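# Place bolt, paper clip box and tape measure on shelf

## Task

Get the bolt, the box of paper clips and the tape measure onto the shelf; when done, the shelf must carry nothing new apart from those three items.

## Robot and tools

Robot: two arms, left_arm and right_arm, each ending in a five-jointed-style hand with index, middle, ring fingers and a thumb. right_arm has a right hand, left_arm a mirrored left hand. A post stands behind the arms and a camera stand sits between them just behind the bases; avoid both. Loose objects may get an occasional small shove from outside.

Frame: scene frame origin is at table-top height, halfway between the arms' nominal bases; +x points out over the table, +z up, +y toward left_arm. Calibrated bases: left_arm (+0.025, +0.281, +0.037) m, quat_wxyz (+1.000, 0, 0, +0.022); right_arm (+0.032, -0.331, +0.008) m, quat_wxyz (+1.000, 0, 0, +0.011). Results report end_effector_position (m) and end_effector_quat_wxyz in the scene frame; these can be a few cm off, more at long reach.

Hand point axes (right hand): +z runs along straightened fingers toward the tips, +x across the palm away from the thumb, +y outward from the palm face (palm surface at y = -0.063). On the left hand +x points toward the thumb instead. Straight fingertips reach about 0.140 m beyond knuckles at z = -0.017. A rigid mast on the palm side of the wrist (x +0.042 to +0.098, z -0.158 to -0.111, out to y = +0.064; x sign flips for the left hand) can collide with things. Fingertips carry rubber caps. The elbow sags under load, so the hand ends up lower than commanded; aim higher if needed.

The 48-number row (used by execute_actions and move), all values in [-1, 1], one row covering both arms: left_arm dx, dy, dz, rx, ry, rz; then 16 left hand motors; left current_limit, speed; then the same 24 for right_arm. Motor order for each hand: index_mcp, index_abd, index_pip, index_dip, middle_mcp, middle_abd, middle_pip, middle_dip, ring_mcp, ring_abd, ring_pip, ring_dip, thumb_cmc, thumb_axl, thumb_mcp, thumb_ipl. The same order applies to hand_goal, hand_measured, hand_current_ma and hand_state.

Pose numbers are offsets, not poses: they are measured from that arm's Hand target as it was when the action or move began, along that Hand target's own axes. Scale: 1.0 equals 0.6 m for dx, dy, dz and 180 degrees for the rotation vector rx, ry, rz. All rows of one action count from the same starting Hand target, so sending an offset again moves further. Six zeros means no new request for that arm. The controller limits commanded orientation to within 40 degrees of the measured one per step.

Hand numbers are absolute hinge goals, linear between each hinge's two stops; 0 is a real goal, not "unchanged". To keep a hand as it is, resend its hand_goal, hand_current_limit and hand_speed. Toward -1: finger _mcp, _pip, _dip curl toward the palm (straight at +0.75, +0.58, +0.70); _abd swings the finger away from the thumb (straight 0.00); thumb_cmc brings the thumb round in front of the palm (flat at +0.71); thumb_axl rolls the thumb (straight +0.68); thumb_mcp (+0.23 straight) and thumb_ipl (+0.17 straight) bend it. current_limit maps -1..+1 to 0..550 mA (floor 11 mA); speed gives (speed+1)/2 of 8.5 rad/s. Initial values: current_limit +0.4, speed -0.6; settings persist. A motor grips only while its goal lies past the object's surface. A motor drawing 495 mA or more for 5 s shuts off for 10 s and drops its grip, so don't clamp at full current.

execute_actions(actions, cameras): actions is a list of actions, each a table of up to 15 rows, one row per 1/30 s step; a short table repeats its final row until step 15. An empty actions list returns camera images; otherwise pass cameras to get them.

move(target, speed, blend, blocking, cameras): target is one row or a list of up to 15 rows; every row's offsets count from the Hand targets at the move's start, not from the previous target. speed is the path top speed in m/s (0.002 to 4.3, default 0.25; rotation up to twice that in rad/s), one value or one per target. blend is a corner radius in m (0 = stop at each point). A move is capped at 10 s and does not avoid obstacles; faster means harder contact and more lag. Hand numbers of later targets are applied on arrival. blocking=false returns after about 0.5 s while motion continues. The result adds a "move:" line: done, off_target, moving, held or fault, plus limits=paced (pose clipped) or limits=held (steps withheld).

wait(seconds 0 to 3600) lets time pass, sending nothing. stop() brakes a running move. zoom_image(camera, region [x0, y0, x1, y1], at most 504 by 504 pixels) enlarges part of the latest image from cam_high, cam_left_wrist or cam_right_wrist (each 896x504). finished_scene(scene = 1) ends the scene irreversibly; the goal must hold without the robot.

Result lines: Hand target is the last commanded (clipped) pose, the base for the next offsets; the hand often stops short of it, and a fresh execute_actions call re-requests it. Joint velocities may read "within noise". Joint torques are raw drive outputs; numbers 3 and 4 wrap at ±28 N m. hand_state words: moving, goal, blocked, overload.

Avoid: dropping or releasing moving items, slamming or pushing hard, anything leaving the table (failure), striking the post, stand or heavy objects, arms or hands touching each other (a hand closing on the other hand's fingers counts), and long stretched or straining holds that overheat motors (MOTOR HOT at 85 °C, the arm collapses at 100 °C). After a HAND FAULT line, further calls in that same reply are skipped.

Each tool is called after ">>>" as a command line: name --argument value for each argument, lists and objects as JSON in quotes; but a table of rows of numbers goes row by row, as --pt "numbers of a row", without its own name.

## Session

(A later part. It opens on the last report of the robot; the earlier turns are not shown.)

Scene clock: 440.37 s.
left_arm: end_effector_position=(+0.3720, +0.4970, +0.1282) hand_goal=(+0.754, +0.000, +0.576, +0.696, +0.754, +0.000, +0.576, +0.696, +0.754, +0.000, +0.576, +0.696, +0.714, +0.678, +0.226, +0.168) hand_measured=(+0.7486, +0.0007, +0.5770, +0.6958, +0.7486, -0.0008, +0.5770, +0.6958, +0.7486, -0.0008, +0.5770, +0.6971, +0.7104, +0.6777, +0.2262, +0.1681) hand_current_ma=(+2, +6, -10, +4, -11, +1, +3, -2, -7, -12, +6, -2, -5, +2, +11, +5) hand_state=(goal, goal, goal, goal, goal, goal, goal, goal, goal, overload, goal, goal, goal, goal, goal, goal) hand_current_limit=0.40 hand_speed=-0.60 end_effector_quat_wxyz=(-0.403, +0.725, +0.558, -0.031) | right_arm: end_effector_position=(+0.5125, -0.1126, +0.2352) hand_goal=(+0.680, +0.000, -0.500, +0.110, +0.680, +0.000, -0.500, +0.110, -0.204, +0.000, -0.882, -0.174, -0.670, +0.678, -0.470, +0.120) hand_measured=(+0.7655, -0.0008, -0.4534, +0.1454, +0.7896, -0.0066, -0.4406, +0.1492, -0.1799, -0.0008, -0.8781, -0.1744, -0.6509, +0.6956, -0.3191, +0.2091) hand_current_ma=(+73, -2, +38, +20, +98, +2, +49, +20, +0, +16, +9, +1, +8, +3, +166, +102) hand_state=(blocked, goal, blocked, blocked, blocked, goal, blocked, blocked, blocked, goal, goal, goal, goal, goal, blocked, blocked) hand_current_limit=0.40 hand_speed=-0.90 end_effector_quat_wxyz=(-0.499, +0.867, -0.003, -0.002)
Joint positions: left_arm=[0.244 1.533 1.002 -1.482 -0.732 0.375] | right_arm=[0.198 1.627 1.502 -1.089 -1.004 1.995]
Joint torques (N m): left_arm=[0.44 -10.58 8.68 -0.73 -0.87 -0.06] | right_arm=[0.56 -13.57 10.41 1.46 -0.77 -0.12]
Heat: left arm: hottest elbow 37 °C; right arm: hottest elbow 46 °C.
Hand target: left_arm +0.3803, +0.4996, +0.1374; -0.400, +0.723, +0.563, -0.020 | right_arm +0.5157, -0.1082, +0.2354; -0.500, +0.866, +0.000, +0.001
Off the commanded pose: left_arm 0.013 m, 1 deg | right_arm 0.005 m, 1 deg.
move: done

>>> move --target '[0,0,0,0,0,0, 0.754,0,0.576,0.696,0.754,0,0.576,0.696,0.754,0,0.576,0.696,0.714,0.678,0.226,0.168,0.4,-0.6, 0,0.0144,0.0083,0,0,0, 0.68,0,-0.5,0.11,0.68,0,-0.5,0.11,-0.205,0,-0.883,-0.174,-0.671,0.678,-0.47,0.12,0.4,-0.9]' --speed 0.04 --cameras '["cam_high","cam_right_wrist"]'

>>> zoom_image --camera "cam_high" --region '[460, 210, 660, 380]'

Scene clock: 446.33 s.
left_arm: end_effector_position=(+0.3720, +0.4970, +0.1282) hand_goal=(+0.754, +0.000, +0.576, +0.696, +0.754, +0.000, +0.576, +0.696, +0.754, +0.000, +0.576, +0.696, +0.714, +0.678, +0.226, +0.168) hand_measured=(+0.7498, +0.0007, +0.5770, +0.6958, +0.7486, -0.0008, +0.5770, +0.6958, +0.7486, +0.0007, +0.5770, +0.6958, +0.7104, +0.6767, +0.2252, +0.1681) hand_current_ma=(-8, +11, -7, +0, -4, +5, -3, -7, -13, -3, +0, -5, -6, +5, +13, +4) hand_state=(goal, goal, goal, goal, goal, goal, goal, goal, goal, overload, goal, goal, goal, goal, goal, goal) hand_current_limit=0.40 hand_speed=-0.60 end_effector_quat_wxyz=(-0.403, +0.725, +0.558, -0.031) | right_arm: end_effector_position=(+0.5149, -0.1120, +0.2310) hand_goal=(+0.680, +0.000, -0.500, +0.110, +0.680, +0.000, -0.500, +0.110, -0.204, +0.000, -0.882, -0.174, -0.670, +0.678, -0.470, +0.120) hand_measured=(+0.7643, -0.0008, -0.4521, +0.1454, +0.7896, -0.0066, -0.4406, +0.1492, -0.1799, -0.0008, -0.8781, -0.1744, -0.6509, +0.6956, -0.3191, +0.2081) hand_current_ma=(+72, -3, +36, +19, +95, +2, +49, +17, +5, +10, +5, -3, -5, +4, +166, +105) hand_state=(blocked, goal, blocked, blocked, blocked, goal, blocked, blocked, blocked, goal, goal, goal, goal, goal, blocked, blocked) hand_current_limit=0.40 hand_speed=-0.90 end_effector_quat_wxyz=(-0.500, +0.866, +0.000, +0.004)
Joint positions: left_arm=[0.244 1.533 1.002 -1.482 -0.732 0.375] | right_arm=[0.198 1.627 1.49 -1.064 -1.004 1.995]
Joint torques (N m): left_arm=[0.38 -10.58 8.69 -0.73 -0.87 -0.06] | right_arm=[0.38 -13.33 9.59 1.4 -0.76 -0.12]
Heat: left arm: hottest elbow 37 °C; right arm: hottest elbow 46 °C.
Hand target: left_arm +0.3803, +0.4996, +0.1374; -0.400, +0.723, +0.563, -0.020 | right_arm +0.5157, -0.1082, +0.2254; -0.500, +0.866, +0.001, +0.001
Off the commanded pose: left_arm 0.013 m, 1 deg | right_arm 0.007 m, 0 deg.
move: done

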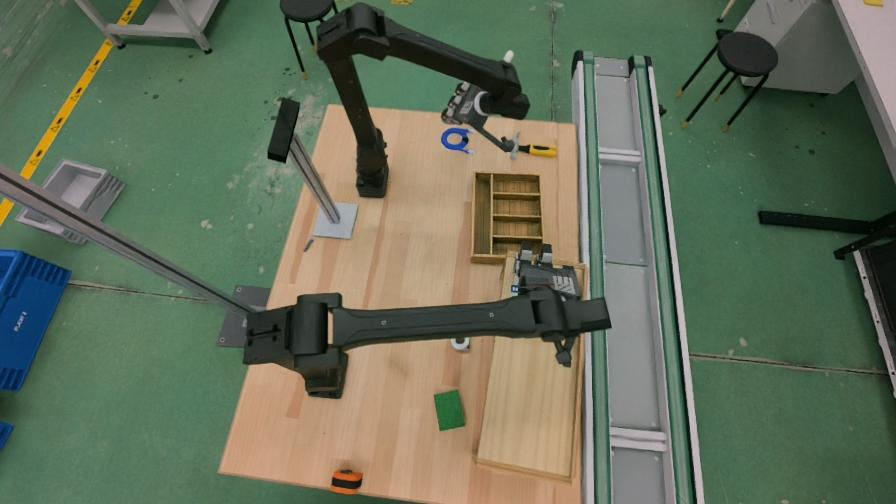

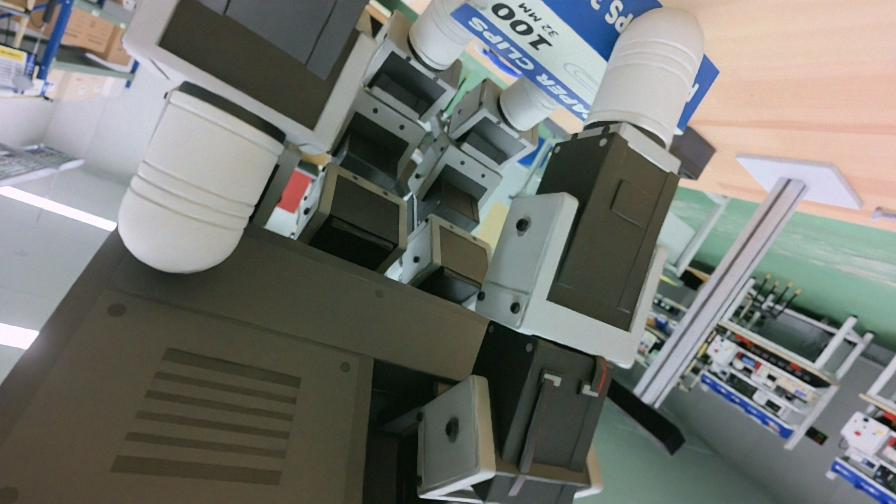

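Scaled by 2.520 from the camera's image (finer frame: 1280x720).

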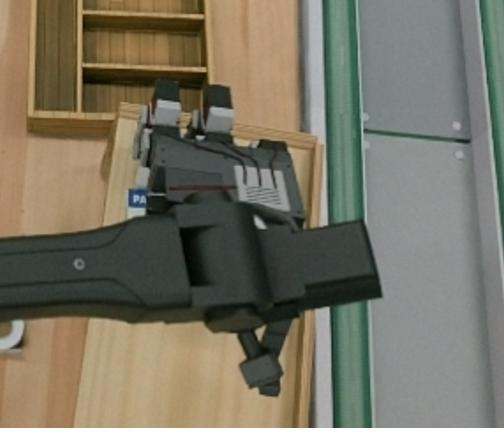

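>>> move --target '[0,0,0,0,0,0, 0.754,0,0.576,0.696,0.754,0,0.576,0.696,0.754,0,0.576,0.696,0.714,0.678,0.226,0.168,0.4,-0.6, 0,0.0144,0.0083,0,0,0, 0.68,0,-0.5,0.11,0.68,0,-0.5,0.11,-0.205,0,-0.883,-0.174,-0.671,0.678,-0.47,0.12,0.4,-0.9]' --speed 0.04

>>> move --target '[0,0,0,0,0,0, 0.754,0,0.576,0.696,0.754,0,0.576,0.696,0.754,0,0.576,0.696,0.714,0.678,0.226,0.168,0.4,-0.6, 0,0.0101,0.0058,0,0,0, 0.68,0,-0.5,0.11,0.68,0,-0.5,0.11,-0.205,0,-0.883,-0.174,-0.671,0.678,-0.47,0.12,0.4,-0.9]' --speed 0.04 --cameras '["cam_right_wrist"]'

Scene clock: 453.73 s.
left_arm: end_effector_position=(+0.3720, +0.4970, +0.1282) hand_goal=(+0.754, +0.000, +0.576, +0.696, +0.754, +0.000, +0.576, +0.696, +0.754, +0.000, +0.576, +0.696, +0.714, +0.678, +0.226, +0.168) hand_measured=(+0.7498, +0.0007, +0.5770, +0.6958, +0.7486, +0.0007, +0.5770, +0.6958, +0.7486, +0.0007, +0.5770, +0.6958, +0.7117, +0.6777, +0.2252, +0.1681) hand_current_ma=(-6, +5, -10, -1, -2, -7, +1, -1, -8, -16, +9, -8, -5, -9, +2, +11) hand_state=(goal, goal, goal, goal, goal, goal, goal, goal, goal, overload, goal, goal, goal, goal, goal, goal) hand_current_limit=0.40 hand_speed=-0.60 end_effector_quat_wxyz=(-0.403, +0.725, +0.558, -0.031) | right_arm: end_effector_position=(+0.5146, -0.1121, +0.2229) hand_goal=(+0.680, +0.000, -0.500, +0.110, +0.680, +0.000, -0.500, +0.110, -0.204, +0.000, -0.882, -0.174, -0.670, +0.678, -0.470, +0.120) hand_measured=(+0.7643, +0.0007, -0.4521, +0.1454, +0.7896, -0.0066, -0.4406, +0.1492, -0.1799, -0.0008, -0.8781, -0.1744, -0.6509, +0.6946, -0.3191, +0.2091) hand_current_ma=(+70, +4, +34, +12, +87, -2, +47, +22, +11, +6, +8, -7, -5, +3, +176, +104) hand_state=(blocked, goal, blocked, blocked, blocked, goal, blocked, blocked, blocked, goal, goal, goal, goal, goal, blocked, blocked) hand_current_limit=0.40 hand_speed=-0.90 end_effector_quat_wxyz=(-0.500, +0.866, +0.001, +0.005)
Joint positions: left_arm=[0.244 1.533 1.002 -1.482 -0.732 0.375] | right_arm=[0.198 1.627 1.469 -1.039 -1.004 1.995]
Joint torques (N m): left_arm=[0.38 -10.64 8.69 -0.72 -0.87 -0.06] | right_arm=[0.32 -12.75 9.55 1.48 -0.75 -0.13]
Heat: left arm: hottest elbow 37 °C; right arm: hottest elbow 46 °C.
Hand target: left_arm +0.3803, +0.4996, +0.1374; -0.400, +0.723, +0.563, -0.020 | right_arm +0.5157, -0.1082, +0.2153; -0.500, +0.866, +0.000, +0.001
Off the commanded pose: left_arm 0.013 m, 1 deg | right_arm 0.008 m, 0 deg.
move: done

Scene clock: 454.37 s.
left_arm: end_effector_position=(+0.3720, +0.4970, +0.1282) hand_goal=(+0.754, +0.000, +0.576, +0.696, +0.754, +0.000, +0.576, +0.696, +0.754, +0.000, +0.576, +0.696, +0.714, +0.678, +0.226, +0.168) hand_measured=(+0.7498, -0.0008, +0.5770, +0.6958, +0.7474, -0.0008, +0.5757, +0.6958, +0.7498, -0.0008, +0.5770, +0.6958, +0.7117, +0.6777, +0.2242, +0.1681) hand_current_ma=(-4, +3, +1, -4, -9, -1, +2, +4, +2, -2, +1, -7, -9, -3, +11, +4) hand_state=(goal, goal, goal, goal, goal, goal, goal, goal, goal, overload, goal, goal, goal, goal, goal, goal) hand_current_limit=0.40 hand_speed=-0.60 end_effector_quat_wxyz=(-0.403, +0.725, +0.558, -0.031) | right_arm: end_effector_position=(+0.5146, -0.1121, +0.2163) hand_goal=(+0.680, +0.000, -0.500, +0.110, +0.680, +0.000, -0.500, +0.110, -0.204, +0.000, -0.882, -0.174, -0.670, +0.678, -0.470, +0.120) hand_measured=(+0.7643, -0.0008, -0.4521, +0.1454, +0.7884, -0.0052, -0.4418, +0.1492, -0.1799, -0.0008, -0.8781, -0.1744, -0.6509, +0.6956, -0.3181, +0.2091) hand_current_ma=(+81, +3, +22, +13, +98, -2, +51, +17, +0, +3, +3, +1, +7, +4, +174, +111) hand_state=(blocked, goal, blocked, blocked, blocked, goal, blocked, blocked, blocked, goal, goal, goal, goal, goal, blocked, blocked) hand_current_limit=0.40 hand_speed=-0.90 end_effector_quat_wxyz=(-0.500, +0.866, +0.001, +0.005)
Joint positions: left_arm=[0.244 1.533 1.002 -1.482 -0.732 0.375] | right_arm=[0.198 1.63 1.455 -1.022 -1.004 1.995]
Joint torques (N m): left_arm=[0.38 -10.64 8.69 -0.73 -0.87 -0.06] | right_arm=[0.67 -12.92 9.57 1.47 -0.76 -0.13]
Heat: left arm: hottest elbow 37 °C; right arm: hottest elbow 46 °C.
Hand target: left_arm +0.3803, +0.4996, +0.1374; -0.400, +0.723, +0.563, -0.020 | right_arm +0.5158, -0.1082, +0.2085; -0.500, +0.866, +0.001, +0.001
Off the commanded pose: left_arm 0.013 m, 1 deg | right_arm 0.009 m, 1 deg.
move: done

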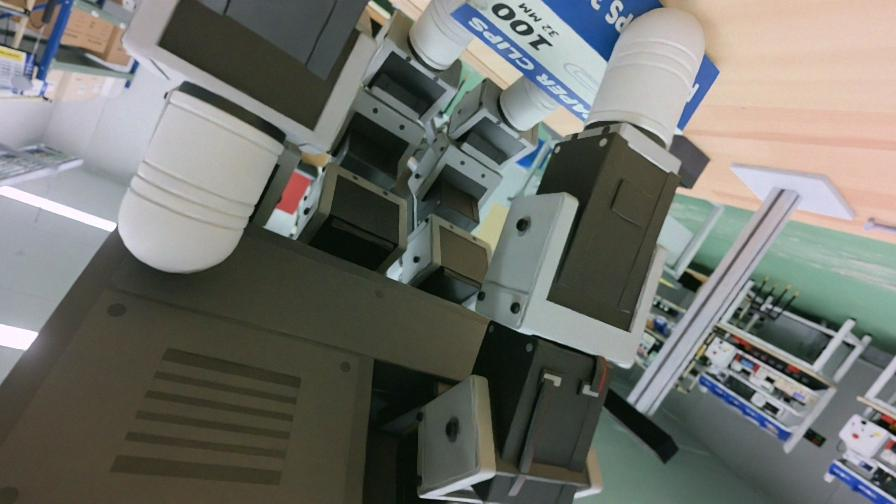

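>>> move --target '[0,0,0,0,0,0, 0.754,0,0.576,0.696,0.754,0,0.576,0.696,0.754,0,0.576,0.696,0.714,0.678,0.226,0.168,0.4,-0.6, 0,0.0115,0.0067,0,0,0, 0.68,0,-0.5,0.11,0.68,0,-0.5,0.11,-0.205,0,-0.883,-0.174,-0.671,0.678,-0.47,0.12,0.4,-0.9]' --speed 0.04 --cameras '["cam_high"]'

>>> zoom_image --camera "cam_high" --region '[480, 230, 600, 320]'

Scene clock: 459.10 s.
left_arm: end_effector_position=(+0.3720, +0.4970, +0.1282) hand_goal=(+0.754, +0.000, +0.576, +0.696, +0.754, +0.000, +0.576, +0.696, +0.754, +0.000, +0.576, +0.696, +0.714, +0.678, +0.226, +0.168) hand_measured=(+0.7486, +0.0007, +0.5770, +0.6958, +0.7486, -0.0008, +0.5770, +0.6958, +0.7498, +0.0007, +0.5770, +0.6958, +0.7129, +0.6767, +0.2252, +0.1672) hand_current_ma=(-15, +2, -8, +4, -6, -2, +2, -9, -8, -1, -1, -4, -8, +1, +9, +8) hand_state=(goal, goal, goal, goal, goal, goal, goal, goal, goal, overload, goal, goal, goal, goal, goal, goal) hand_current_limit=0.40 hand_speed=-0.60 end_effector_quat_wxyz=(-0.403, +0.725, +0.558, -0.031) | right_arm: end_effector_position=(+0.5155, -0.1114, +0.2145) hand_goal=(+0.680, +0.000, -0.500, +0.110, +0.680, +0.000, -0.500, +0.110, -0.204, +0.000, -0.882, -0.174, -0.670, +0.678, -0.470, +0.120) hand_measured=(+0.7643, -0.0008, -0.4521, +0.1365, +0.7896, -0.0008, -0.4418, +0.1339, -0.1799, -0.0008, -0.8781, -0.1744, -0.6496, +0.6967, -0.3171, +0.2100) hand_current_ma=(+74, -1, +35, +10, +91, -6, +45, +10, +11, +9, +6, -3, -2, +4, +172, +102) hand_state=(blocked, goal, blocked, blocked, blocked, goal, blocked, blocked, blocked, goal, goal, goal, goal, goal, blocked, blocked) hand_current_limit=0.40 hand_speed=-0.90 end_effector_quat_wxyz=(-0.502, +0.865, +0.001, +0.007)
Joint positions: left_arm=[0.244 1.533 1.002 -1.482 -0.732 0.375] | right_arm=[0.198 1.63 1.448 -1.007 -1.007 1.998]
Joint torques (N m): left_arm=[0.44 -10.64 8.69 -0.72 -0.87 -0.06] | right_arm=[0.44 -12.51 8.77 1.65 -0.67 -0.18]
Heat: left arm: hottest elbow 37 °C; right arm: hottest elbow 45 °C.
Hand target: left_arm +0.3803, +0.4996, +0.1374; -0.400, +0.723, +0.563, -0.020 | right_arm +0.5159, -0.1082, +0.2005; -0.500, +0.866, +0.001, +0.001
Off the commanded pose: left_arm 0.013 m, 1 deg | right_arm 0.014 m, 1 deg.
move: off_target (right_arm)

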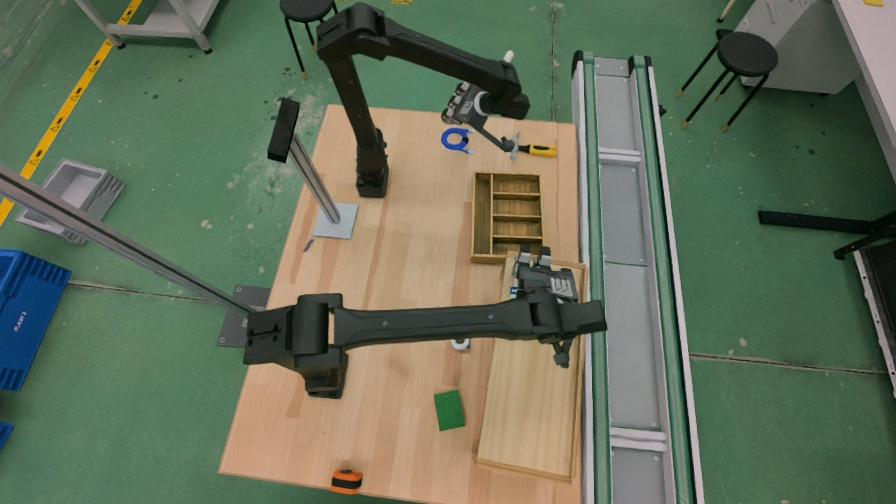

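Scaled by 4.200 from the camera's image (finer frame: 1280x720).

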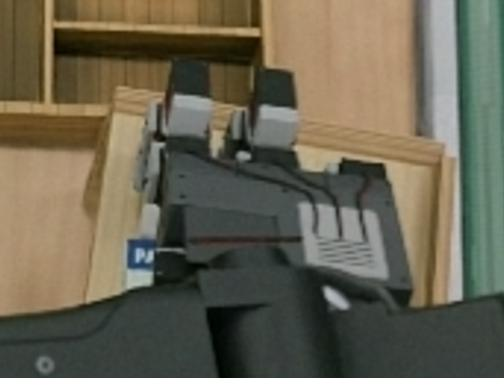

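>>> move --pt "0 0 0 0 0 0 0.754 0 0.576 0.696 0.754 0 0.576 0.696 0.754 0 0.576 0.696 0.714 0.678 0.226 0.168 0.4 -0.6 0 -0.0115 -0.0067 0 0 0 0.68 0 -0.5 0.11 0.68 0 -0.5 0.11 -0.205 0 -0.883 -0.174 -0.671 0.678 -0.47 0.12 0.4 -0.9" --pt "0 0 0 0 0 0 0.754 0 0.576 0.696 0.754 0 0.576 0.696 0.754 0 0.576 0.696 0.714 0.678 0.226 0.168 0.4 -0.6 0 -0.0115 -0.0067 0 0 0 0.8 0 -0.45 0.145 0.8 0 -0.45 0.145 -0.205 0 -0.883 -0.174 -0.671 0.678 -0.3 0.168 0.4 -0.93" --pt "0 0 0 0 0 0 0.754 0 0.576 0.696 0.754 0 0.576 0.696 0.754 0 0.576 0.696 0.714 0.678 0.226 0.168 0.4 -0.6 0 -0.0115 -0.0067 0 0 0 1.0 0 -0.299 0.145 1.0 0 -0.299 0.145 -0.205 0 -0.883 -0.174 -0.671 0.678 -0.112 0.168 0.4 -0.93" --speed 0.04 --cameras '["cam_high","cam_right_wrist"]'

Scene clock: 468.17 s.
left_arm: end_effector_position=(+0.3720, +0.4970, +0.1282) hand_goal=(+0.754, +0.000, +0.576, +0.696, +0.754, +0.000, +0.576, +0.696, +0.754, +0.000, +0.576, +0.696, +0.714, +0.678, +0.226, +0.168) hand_measured=(+0.7486, -0.0008, +0.5770, +0.6971, +0.7486, -0.0008, +0.5770, +0.6958, +0.7498, -0.0008, +0.5770, +0.6971, +0.7117, +0.6777, +0.2252, +0.1672) hand_current_ma=(-14, +0, -9, -9, -8, +1, +5, +0, +2, -3, +2, -5, -5, +2, +17, +2) hand_state=(goal, goal, goal, goal, goal, goal, goal, goal, goal, overload, goal, goal, goal, goal, goal, goal) hand_current_limit=0.40 hand_speed=-0.60 end_effector_quat_wxyz=(-0.403, +0.725, +0.558, -0.031) | right_arm: end_effector_position=(+0.5155, -0.1114, +0.2145) hand_goal=(+1.000, +0.000, -0.298, +0.146, +1.000, +0.000, -0.298, +0.146, -0.204, +0.000, -0.882, -0.174, -0.670, +0.678, -0.112, +0.168) hand_measured=(+0.8861, -0.0008, -0.3892, +0.1174, +0.8692, -0.0008, -0.4046, +0.1212, -0.1799, +0.0007, -0.8781, -0.1757, -0.6559, +0.6904, -0.1192, +0.1767) hand_current_ma=(-86, +4, -67, -19, -124, -7, -77, -18, +7, +12, +18, -4, +4, +6, -10, +14) hand_state=(blocked, goal, blocked, blocked, blocked, goal, blocked, blocked, blocked, goal, goal, goal, goal, goal, goal, goal) hand_current_limit=0.40 hand_speed=-0.93 end_effector_quat_wxyz=(-0.502, +0.865, +0.001, +0.007)
Joint positions: left_arm=[0.244 1.533 1.002 -1.482 -0.732 0.375] | right_arm=[0.198 1.63 1.448 -1.007 -1.007 1.999]
Joint torques (N m): left_arm=[0.38 -10.64 8.69 -0.76 -0.87 -0.05] | right_arm=[0.38 -12.75 10.03 0.9 -0.68 -0.17]
Heat: left arm: hottest elbow 38 °C; right arm: hottest elbow 45 °C.
Hand target: left_arm +0.3803, +0.4996, +0.1374; -0.400, +0.723, +0.563, -0.020 | right_arm +0.5159, -0.1082, +0.2085; -0.500, +0.866, +0.001, +0.001
Off the commanded pose: left_arm 0.013 m, 1 deg | right_arm 0.007 m, 1 deg.
move: done

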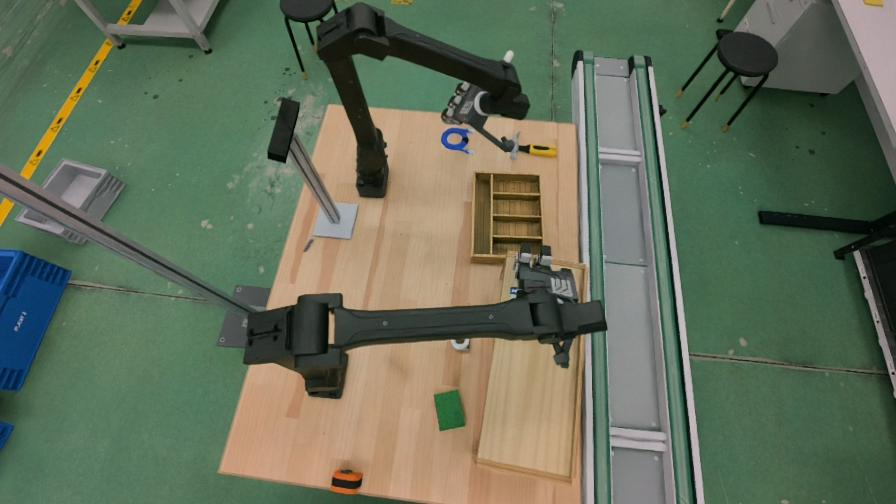

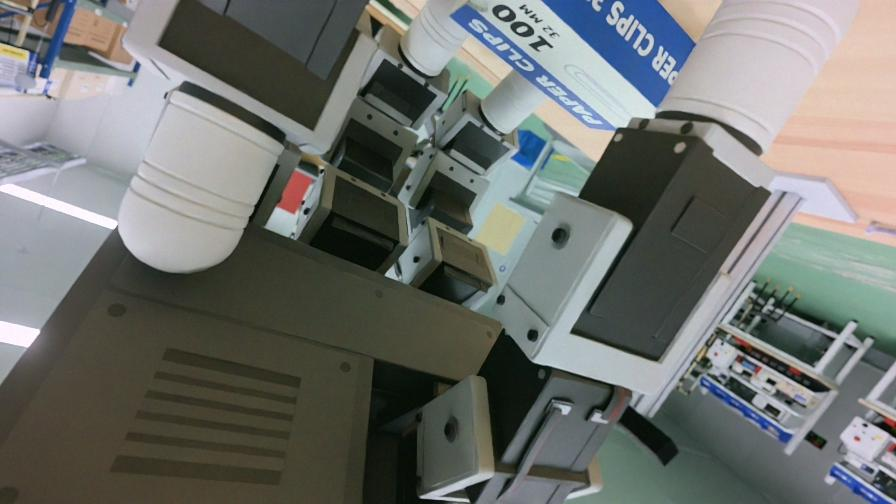

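>>> move --target '[0,0,0,0,0,0, 0.754,0,0.576,0.696,0.754,0,0.576,0.696,0.754,0,0.576,0.696,0.714,0.678,0.226,0.168,0.4,-0.6, 0,-0.04,-0.0231,0,0,0, 1.0,0,-0.299,0.145,1.0,0,-0.299,0.145,-0.205,0,-0.883,-0.174,-0.671,0.678,-0.112,0.168,0.4,-0.93]' --speed 0.05 --cameras '["cam_high","cam_right_wrist"]'

>>> zoom_image --camera "cam_high" --region '[480, 230, 600, 320]'

Scene clock: 473.83 s.
left_arm: end_effector_position=(+0.3720, +0.4970, +0.1282) hand_goal=(+0.754, +0.000, +0.576, +0.696, +0.754, +0.000, +0.576, +0.696, +0.754, +0.000, +0.576, +0.696, +0.714, +0.678, +0.226, +0.168) hand_measured=(+0.7486, +0.0007, +0.5770, +0.6958, +0.7486, +0.0007, +0.5770, +0.6958, +0.7498, -0.0008, +0.5770, +0.6958, +0.7117, +0.6777, +0.2262, +0.1681) hand_current_ma=(-7, +3, -7, -3, -3, +2, -1, -5, -4, -1, +11, +0, -2, -7, +14, +12) hand_state=(goal, goal, goal, goal, goal, goal, goal, goal, goal, overload, goal, goal, goal, goal, goal, goal) hand_current_limit=0.40 hand_speed=-0.60 end_effector_quat_wxyz=(-0.403, +0.725, +0.558, -0.031) | right_arm: end_effector_position=(+0.5049, -0.1139, +0.2157) hand_goal=(+1.000, +0.000, -0.298, +0.146, +1.000, +0.000, -0.298, +0.146, -0.204, +0.000, -0.882, -0.174, -0.670, +0.678, -0.112, +0.168) hand_measured=(+0.9271, -0.0052, -0.3135, +0.1339, +0.9151, -0.0052, -0.3700, +0.1225, -0.1799, +0.0007, -0.8781, -0.1744, -0.6584, +0.6904, -0.1182, +0.1767) hand_current_ma=(-52, +1, -9, -6, -67, -6, -43, -20, +3, +2, +8, +0, -3, -8, -6, +5) hand_state=(blocked, goal, goal, goal, blocked, goal, blocked, blocked, blocked, goal, goal, goal, goal, goal, goal, goal) hand_current_limit=0.40 hand_speed=-0.93 end_effector_quat_wxyz=(-0.497, +0.868, -0.011, -0.014)
Joint positions: left_arm=[0.244 1.533 1.002 -1.482 -0.732 0.375] | right_arm=[0.198 1.63 1.455 -1.063 -1.006 1.999]
Joint torques (N m): left_arm=[0.44 -10.58 8.68 -0.72 -0.87 -0.06] | right_arm=[0.5 -14.1 14.01 0.42 -0.72 -0.15]
Heat: left arm: hottest elbow 38 °C; right arm: hottest elbow 45 °C.
Hand target: left_arm +0.3803, +0.4996, +0.1374; -0.400, +0.723, +0.563, -0.020 | right_arm +0.5157, -0.1082, +0.2361; -0.500, +0.866, +0.001, +0.001
Off the commanded pose: left_arm 0.013 m, 1 deg | right_arm 0.024 m, 2 deg.
move: off_target (right_arm)

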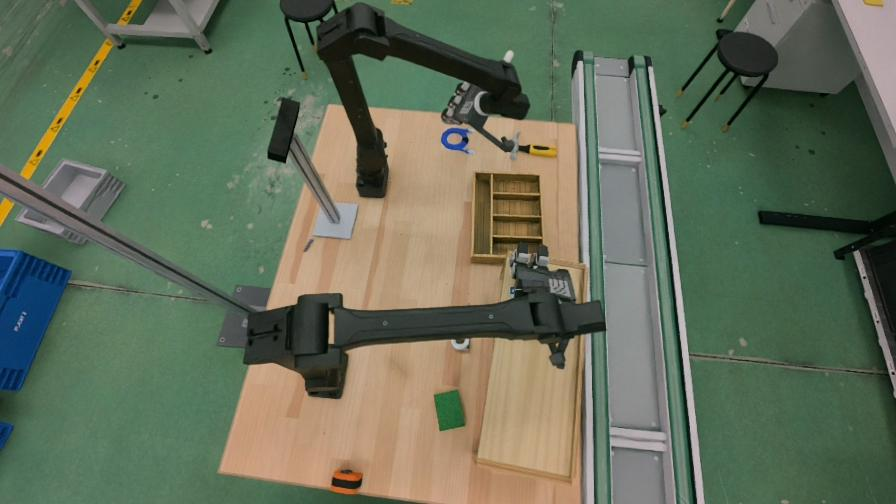

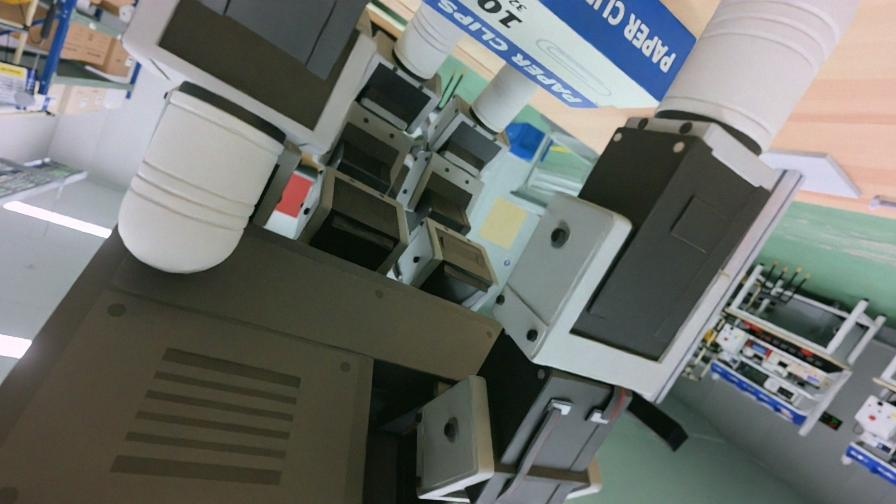

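Scaled by 4.200 from the camera's image (finer frame: 1280x720).

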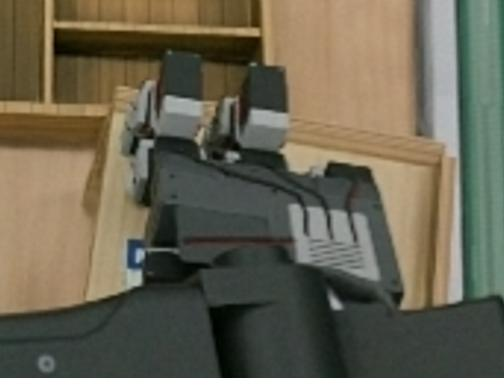

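>>> move --target '[0,0,0,0,0,0, 0.754,0,0.576,0.696,0.754,0,0.576,0.696,0.754,0,0.576,0.696,0.714,0.678,0.226,0.168,0.4,-0.6, 0.0,-0.18,-0.104,0,0,0, 1.0,0,-0.299,0.145,1.0,0,-0.299,0.145,-0.205,0,-0.883,-0.174,-0.671,0.678,-0.112,0.168,0.4,-0.93]' --speed 0.08 --cameras '["cam_high","cam_right_wrist"]'

>>> zoom_image --camera "cam_high" --region '[480, 230, 600, 320]'

Scene clock: 478.83 s.
left_arm: end_effector_position=(+0.3720, +0.4970, +0.1282) hand_goal=(+0.754, +0.000, +0.576, +0.696, +0.754, +0.000, +0.576, +0.696, +0.754, +0.000, +0.576, +0.696, +0.714, +0.678, +0.226, +0.168) hand_measured=(+0.7486, +0.0007, +0.5770, +0.6958, +0.7486, +0.0007, +0.5770, +0.6971, +0.7498, -0.0008, +0.5770, +0.6958, +0.7117, +0.6777, +0.2252, +0.1681) hand_current_ma=(-6, +3, -5, -1, -2, -2, -2, -6, -3, -10, +0, -5, -13, +8, +4, +3) hand_state=(goal, goal, goal, goal, goal, goal, goal, goal, goal, overload, goal, goal, goal, goal, goal, goal) hand_current_limit=0.40 hand_speed=-0.60 end_effector_quat_wxyz=(-0.403, +0.725, +0.558, -0.031) | right_arm: end_effector_position=(+0.5066, -0.1135, +0.3435) hand_goal=(+1.000, +0.000, -0.298, +0.146, +1.000, +0.000, -0.298, +0.146, -0.204, +0.000, -0.882, -0.174, -0.670, +0.678, -0.112, +0.168) hand_measured=(+0.9283, -0.0052, -0.3148, +0.1339, +0.9235, -0.0052, -0.3161, +0.1326, -0.1799, +0.0007, -0.8781, -0.1744, -0.6584, +0.6904, -0.1192, +0.1776) hand_current_ma=(-51, -1, -8, -16, -56, +0, +6, -9, +1, +16, +9, -8, -1, +0, -14, +7) hand_state=(blocked, goal, goal, goal, blocked, goal, goal, goal, blocked, goal, goal, goal, goal, goal, goal, goal) hand_current_limit=0.40 hand_speed=-0.93 end_effector_quat_wxyz=(-0.497, +0.868, -0.010, -0.012)
Joint positions: left_arm=[0.244 1.533 1.002 -1.482 -0.732 0.375] | right_arm=[0.198 1.63 1.791 -1.396 -1.006 1.999]
Joint torques (N m): left_arm=[0.38 -10.52 8.69 -0.73 -0.87 -0.06] | right_arm=[0.62 -12.81 14.67 0.54 -0.72 -0.14]
Heat: left arm: hottest elbow 38 °C; right arm: hottest elbow 45 °C.
Hand target: left_arm +0.3803, +0.4996, +0.1374; -0.400, +0.723, +0.563, -0.020 | right_arm +0.5155, -0.1081, +0.3608; -0.500, +0.866, +0.001, +0.001
Off the commanded pose: left_arm 0.013 m, 1 deg | right_arm 0.020 m, 2 deg.
move: off_target (right_arm)

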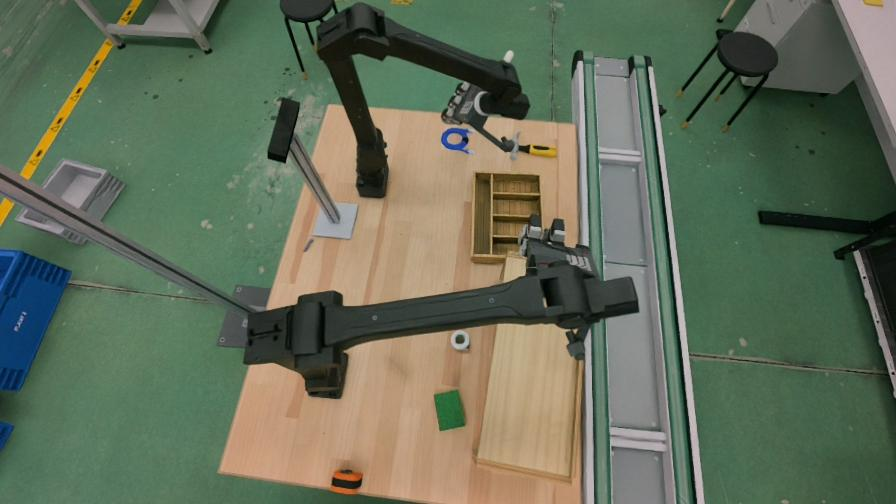

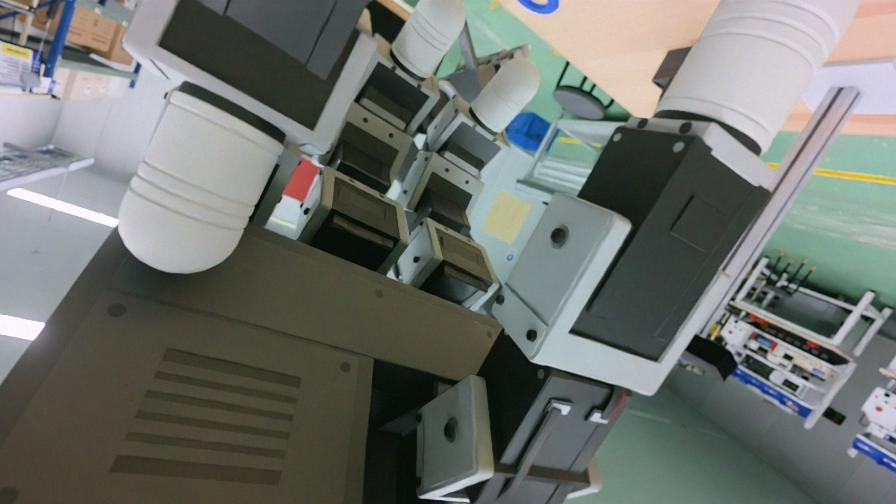

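Scaled by 4.200 from the camera's image (finer frame: 1280x720).

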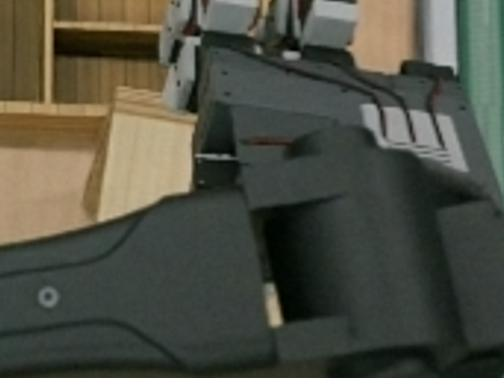

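>>> execute_actions --actions '[]'

Scene clock: 495.30 s.
left_arm: end_effector_position=(+0.3720, +0.4970, +0.1282) hand_goal=(+0.754, +0.000, +0.576, +0.696, +0.754, +0.000, +0.576, +0.696, +0.754, +0.000, +0.576, +0.696, +0.714, +0.678, +0.226, +0.168) hand_measured=(+0.7486, +0.0007, +0.5770, +0.6971, +0.7498, +0.0007, +0.5770, +0.6958, +0.7486, -0.0008, +0.5757, +0.6958, +0.7117, +0.6777, +0.2252, +0.1672) hand_current_ma=(-10, +0, -4, -2, -5, -7, -3, -11, -3, -7, +6, +4, -3, +10, +5, +18) hand_state=(goal, goal, goal, goal, goal, goal, goal, goal, goal, overload, goal, goal, goal, goal, goal, goal) hand_current_limit=0.40 hand_speed=-0.60 end_effector_quat_wxyz=(-0.403, +0.725, +0.558, -0.031) | right_arm: end_effector_position=(+0.5065, -0.1135, +0.3435) hand_goal=(+1.000, +0.000, -0.298, +0.146, +1.000, +0.000, -0.298, +0.146, -0.204, +0.000, -0.882, -0.174, -0.670, +0.678, -0.112, +0.168) hand_measured=(+0.9283, -0.0052, -0.3148, +0.1339, +0.9235, -0.0052, -0.3148, +0.1339, -0.1799, -0.0008, -0.8781, -0.1744, -0.6597, +0.6893, -0.1182, +0.1767) hand_current_ma=(-46, +6, -16, -9, -60, +2, -4, -17, +7, +11, +5, -9, -5, -2, -12, +7) hand_state=(blocked, goal, goal, goal, blocked, goal, goal, goal, blocked, goal, goal, goal, goal, goal, goal, goal) hand_current_limit=0.40 hand_speed=-0.93 end_effector_quat_wxyz=(-0.497, +0.868, -0.010, -0.012)
Joint positions: left_arm=[0.244 1.533 1.002 -1.482 -0.732 0.375] | right_arm=[0.198 1.63 1.791 -1.396 -1.006 1.999]
Joint velocities: within noise
Joint torques (N m): left_arm=[0.44 -10.64 8.68 -0.72 -0.87 -0.06] | right_arm=[0.62 -12.92 14.64 0.59 -0.72 -0.15]
Motor temperatures (°C): left_arm=[29 30 38 27 32 28] | right_arm=[24 32 46 30 29 28]
Heat: left arm: hottest elbow 38 °C; right arm: hottest elbow 46 °C.
Hand target: left_arm +0.3803, +0.4996, +0.1374; -0.400, +0.723, +0.563, -0.020 | right_arm +0.5154, -0.1081, +0.3608; -0.500, +0.866, +0.001, +0.001
Off the commanded pose: left_arm 0.013 m, 1 deg | right_arm 0.020 m, 2 deg.

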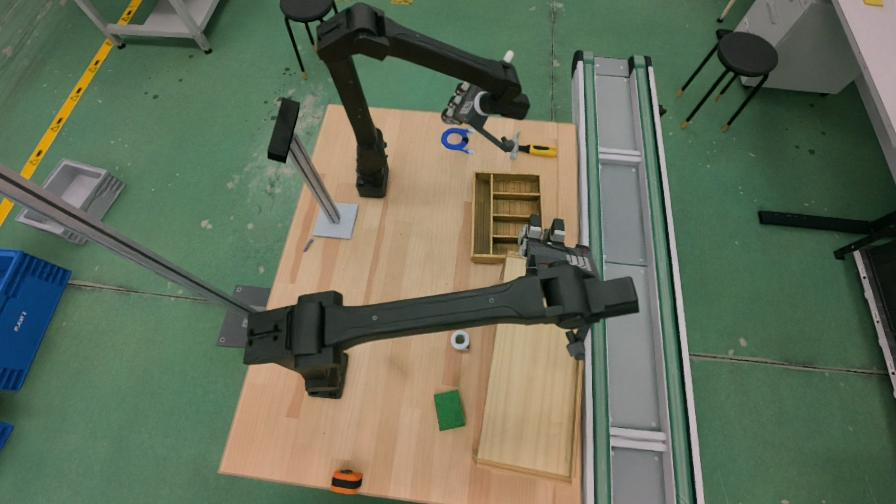

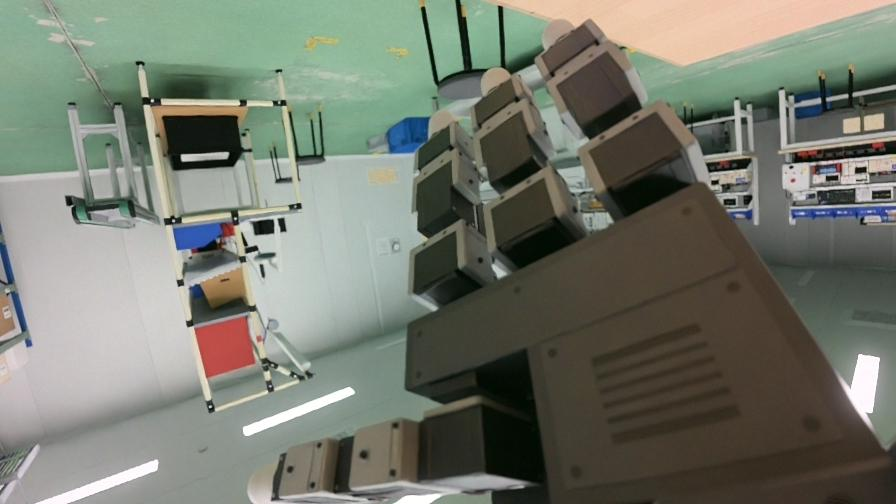

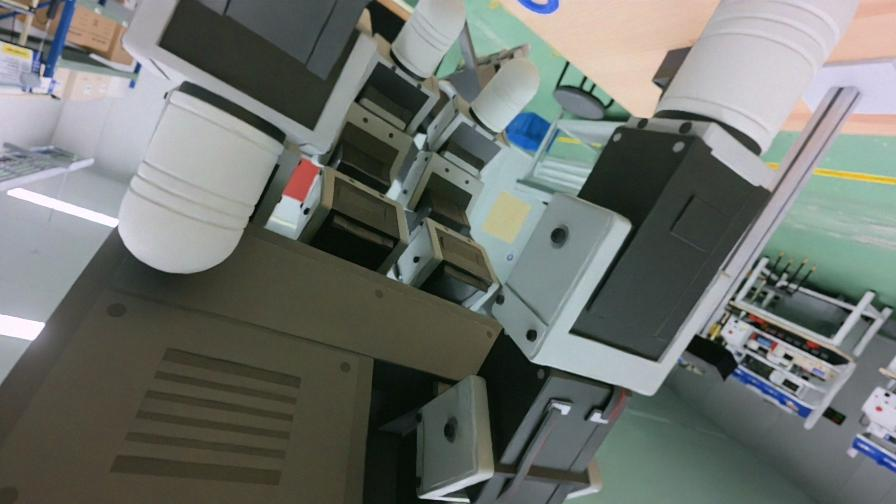

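>>> zoom_image --camera "cam_high" --region '[280, 440, 420, 504]'

>>> zoom_image --camera "cam_high" --region '[270, 200, 400, 274]'

Scaled by 3.600 from the camera's image (finer frame: 1280x720).

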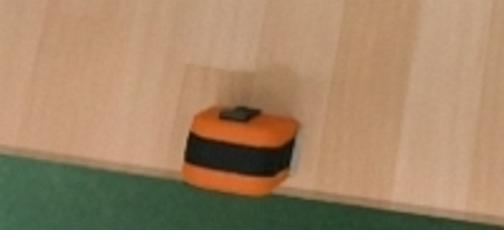

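Scaled by 3.877 from the camera's image (finer frame: 1280x720).

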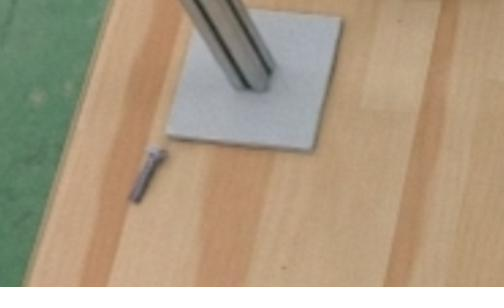

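>>> move --pt "0 0 0 0 0 0 0.754 0 0.576 0.696 0.754 0 0.576 0.696 0.754 0 0.576 0.696 0.714 0.678 0.226 0.168 0.4 -0.6 -0.109 0.4567 -0.7215 0 0.2165 0.125 1.0 0 -0.299 0.145 1.0 0 -0.299 0.145 -0.205 0 -0.883 -0.174 -0.671 0.678 -0.112 0.168 0.4 -0.93" --pt "0 0 0 0 0 0 0.754 0 0.576 0.696 0.754 0 0.576 0.696 0.754 0 0.576 0.696 0.714 0.678 0.226 0.168 0.4 -0.6 -0.609 0.5698 -0.6177 0 0.4186 0.2417 1.0 0 -0.299 0.145 1.0 0 -0.299 0.145 -0.205 0 -0.883 -0.174 -0.671 0.678 -0.112 0.168 0.4 -0.93" --speed 0.2 --blend '[0.1,0]' --cameras '["all"]'

Scene clock: 530.10 s.
left_arm: end_effector_position=(+0.3720, +0.4970, +0.1282) hand_goal=(+0.754, +0.000, +0.576, +0.696, +0.754, +0.000, +0.576, +0.696, +0.754, +0.000, +0.576, +0.696, +0.714, +0.678, +0.226, +0.168) hand_measured=(+0.7486, -0.0008, +0.5770, +0.6958, +0.7486, -0.0008, +0.5770, +0.6958, +0.7498, +0.0007, +0.5770, +0.6958, +0.7117, +0.6767, +0.2252, +0.1672) hand_current_ma=(-10, +4, -6, +6, -9, -2, +8, -4, -9, -5, +2, +1, -5, +5, +12, +14) hand_state=(goal, goal, goal, goal, goal, goal, goal, goal, goal, overload, goal, goal, goal, goal, goal, goal) hand_current_limit=0.40 hand_speed=-0.60 end_effector_quat_wxyz=(-0.403, +0.725, +0.558, -0.031) | right_arm: end_effector_position=(+0.1530, -0.6017, +0.2489) hand_goal=(+1.000, +0.000, -0.298, +0.146, +1.000, +0.000, -0.298, +0.146, -0.204, +0.000, -0.882, -0.174, -0.670, +0.678, -0.112, +0.168) hand_measured=(+0.9307, -0.0052, -0.3135, +0.1339, +0.9259, -0.0052, -0.3161, +0.1326, -0.1799, -0.0008, -0.8781, -0.1731, -0.6609, +0.6872, -0.1192, +0.1767) hand_current_ma=(-44, +9, -8, -11, -56, +5, -5, -11, -1, +8, +7, -8, +4, +1, -11, +11) hand_state=(blocked, goal, goal, goal, blocked, goal, goal, goal, blocked, goal, goal, goal, goal, goal, goal, goal) hand_current_limit=0.40 hand_speed=-0.93 end_effector_quat_wxyz=(-0.364, +0.629, -0.596, +0.342)
Joint positions: left_arm=[0.244 1.533 1.002 -1.482 -0.732 0.375] | right_arm=[-1.541 1.126 1.057 -1.517 -1.045 1.557]
Joint torques (N m): left_arm=[0.44 -10.64 8.68 -0.73 -0.87 -0.06] | right_arm=[-1.32 -5.83 8.99 -0.01 -1.01 -0.3]
Heat: left arm: hottest elbow 38 °C; right arm: hottest elbow 48 °C.
Hand target: left_arm +0.3803, +0.4996, +0.1374; -0.400, +0.723, +0.563, -0.020 | right_arm +0.1503, -0.6001, +0.2497; -0.363, +0.628, -0.596, +0.345
Off the commanded pose: left_arm 0.013 m, 1 deg | right_arm 0.003 m, 0 deg.
move: done

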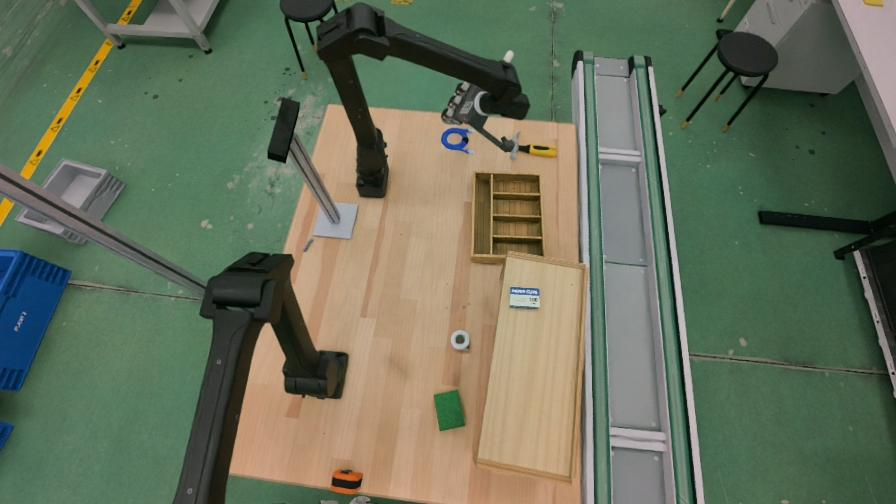

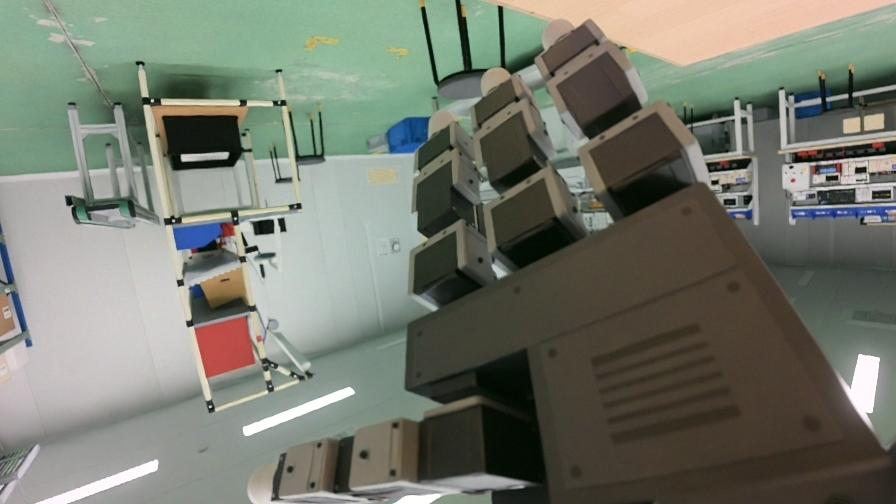

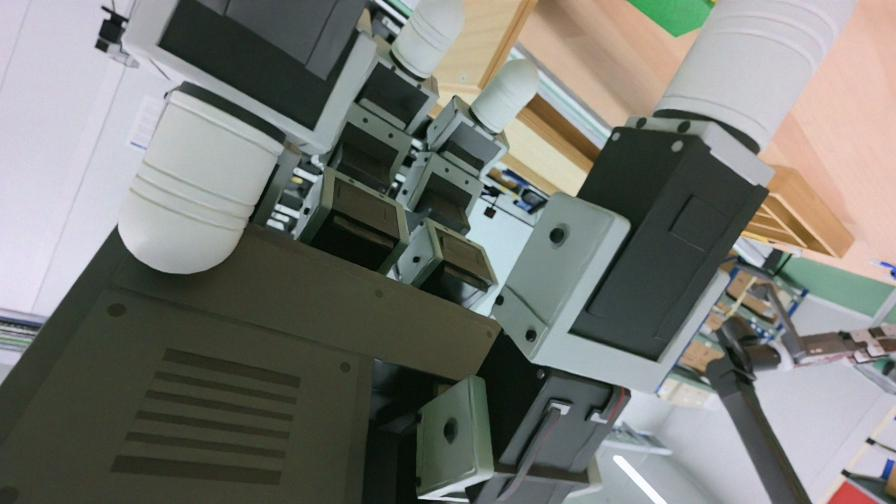

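>>> move --target '[0,0,0,0,0,0, 0.754,0,0.576,0.696,0.754,0,0.576,0.696,0.754,0,0.576,0.696,0.714,0.678,0.226,0.168,0.4,-0.6, -0.0593,0.1798,0.0876,0,0,0, 1.0,0,-0.299,0.145,1.0,0,-0.299,0.145,-0.205,0,-0.883,-0.174,-0.671,0.678,-0.112,0.168,0.4,-0.93]' --speed 0.15 --cameras '["cam_high","cam_right_wrist"]'

>>> zoom_image --camera "cam_high" --region '[280, 424, 420, 504]'

Scene clock: 553.73 s.
left_arm: end_effector_position=(+0.3720, +0.4970, +0.1282) hand_goal=(+0.754, +0.000, +0.576, +0.696, +0.754, +0.000, +0.576, +0.696, +0.754, +0.000, +0.576, +0.696, +0.714, +0.678, +0.226, +0.168) hand_measured=(+0.7486, +0.0007, +0.5757, +0.6958, +0.7486, +0.0007, +0.5770, +0.6958, +0.7486, +0.0007, +0.5770, +0.6958, +0.7117, +0.6777, +0.2252, +0.1672) hand_current_ma=(-12, +1, -12, -1, -15, -3, +2, -2, +1, -8, +2, +0, -2, +2, +7, +3) hand_state=(goal, goal, goal, goal, goal, goal, goal, goal, goal, overload, goal, goal, goal, goal, goal, goal) hand_current_limit=0.40 hand_speed=-0.60 end_effector_quat_wxyz=(-0.403, +0.725, +0.558, -0.031) | right_arm: end_effector_position=(+0.1429, -0.5630, +0.1316) hand_goal=(+1.000, +0.000, -0.298, +0.146, +1.000, +0.000, -0.298, +0.146, -0.204, +0.000, -0.882, -0.174, -0.670, +0.678, -0.112, +0.168) hand_measured=(+0.9307, -0.0052, -0.3148, +0.1339, +0.9259, -0.0052, -0.3161, +0.1326, -0.1812, +0.0007, -0.8781, -0.1744, -0.6609, +0.6872, -0.1192, +0.1767) hand_current_ma=(-45, +4, +0, -17, -54, +1, +2, -12, +6, +10, +6, -9, +0, -9, -11, +9) hand_state=(blocked, goal, goal, goal, blocked, goal, goal, goal, blocked, goal, goal, goal, goal, goal, goal, goal) hand_current_limit=0.40 hand_speed=-0.93 end_effector_quat_wxyz=(-0.369, +0.627, -0.597, +0.339)
Joint positions: left_arm=[0.244 1.533 1.002 -1.482 -0.732 0.375] | right_arm=[-1.575 1.113 0.729 -1.273 -1.047 1.49]
Joint torques (N m): left_arm=[0.44 -10.64 8.69 -0.73 -0.87 -0.06] | right_arm=[-1.32 -4.19 8.1 0.54 -0.9 -0.3]
Heat: left arm: hottest elbow 38 °C; right arm: hottest elbow 46 °C.
Hand target: left_arm +0.3803, +0.4996, +0.1374; -0.400, +0.723, +0.563, -0.020 | right_arm +0.1403, -0.5650, +0.1299; -0.363, +0.628, -0.596, +0.345
Off the commanded pose: left_arm 0.013 m, 1 deg | right_arm 0.004 m, 1 deg.
move: done

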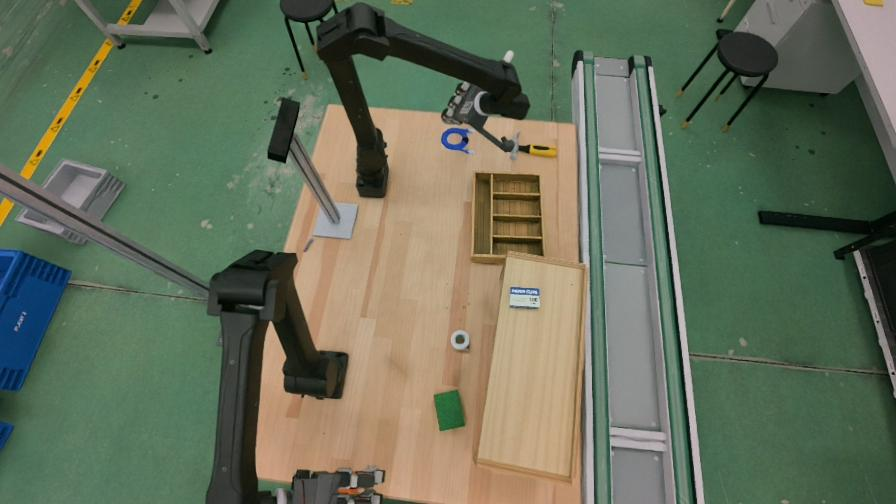

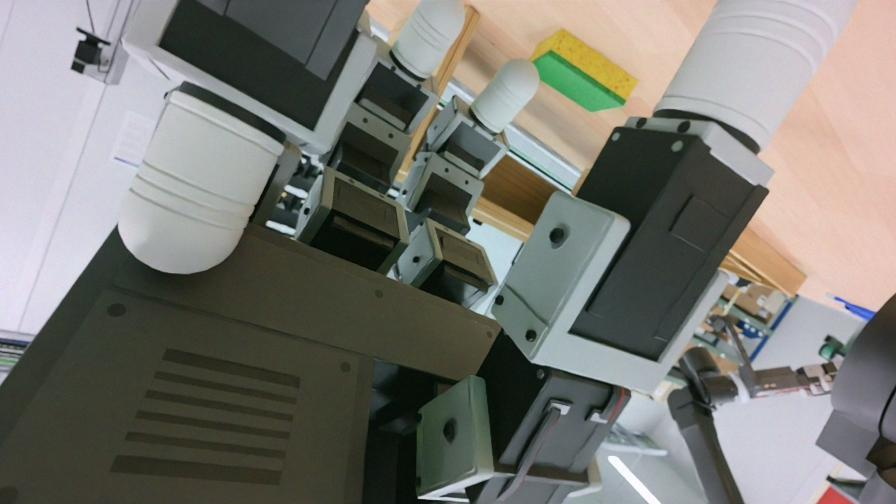

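Scaled by 3.600 from the camera's image (finer frame: 1280x720).

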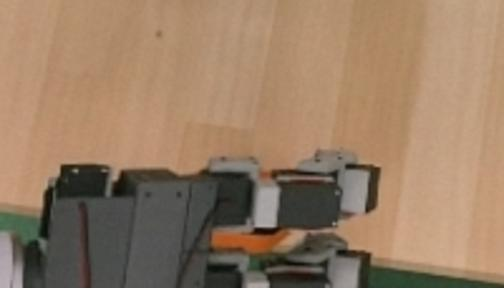

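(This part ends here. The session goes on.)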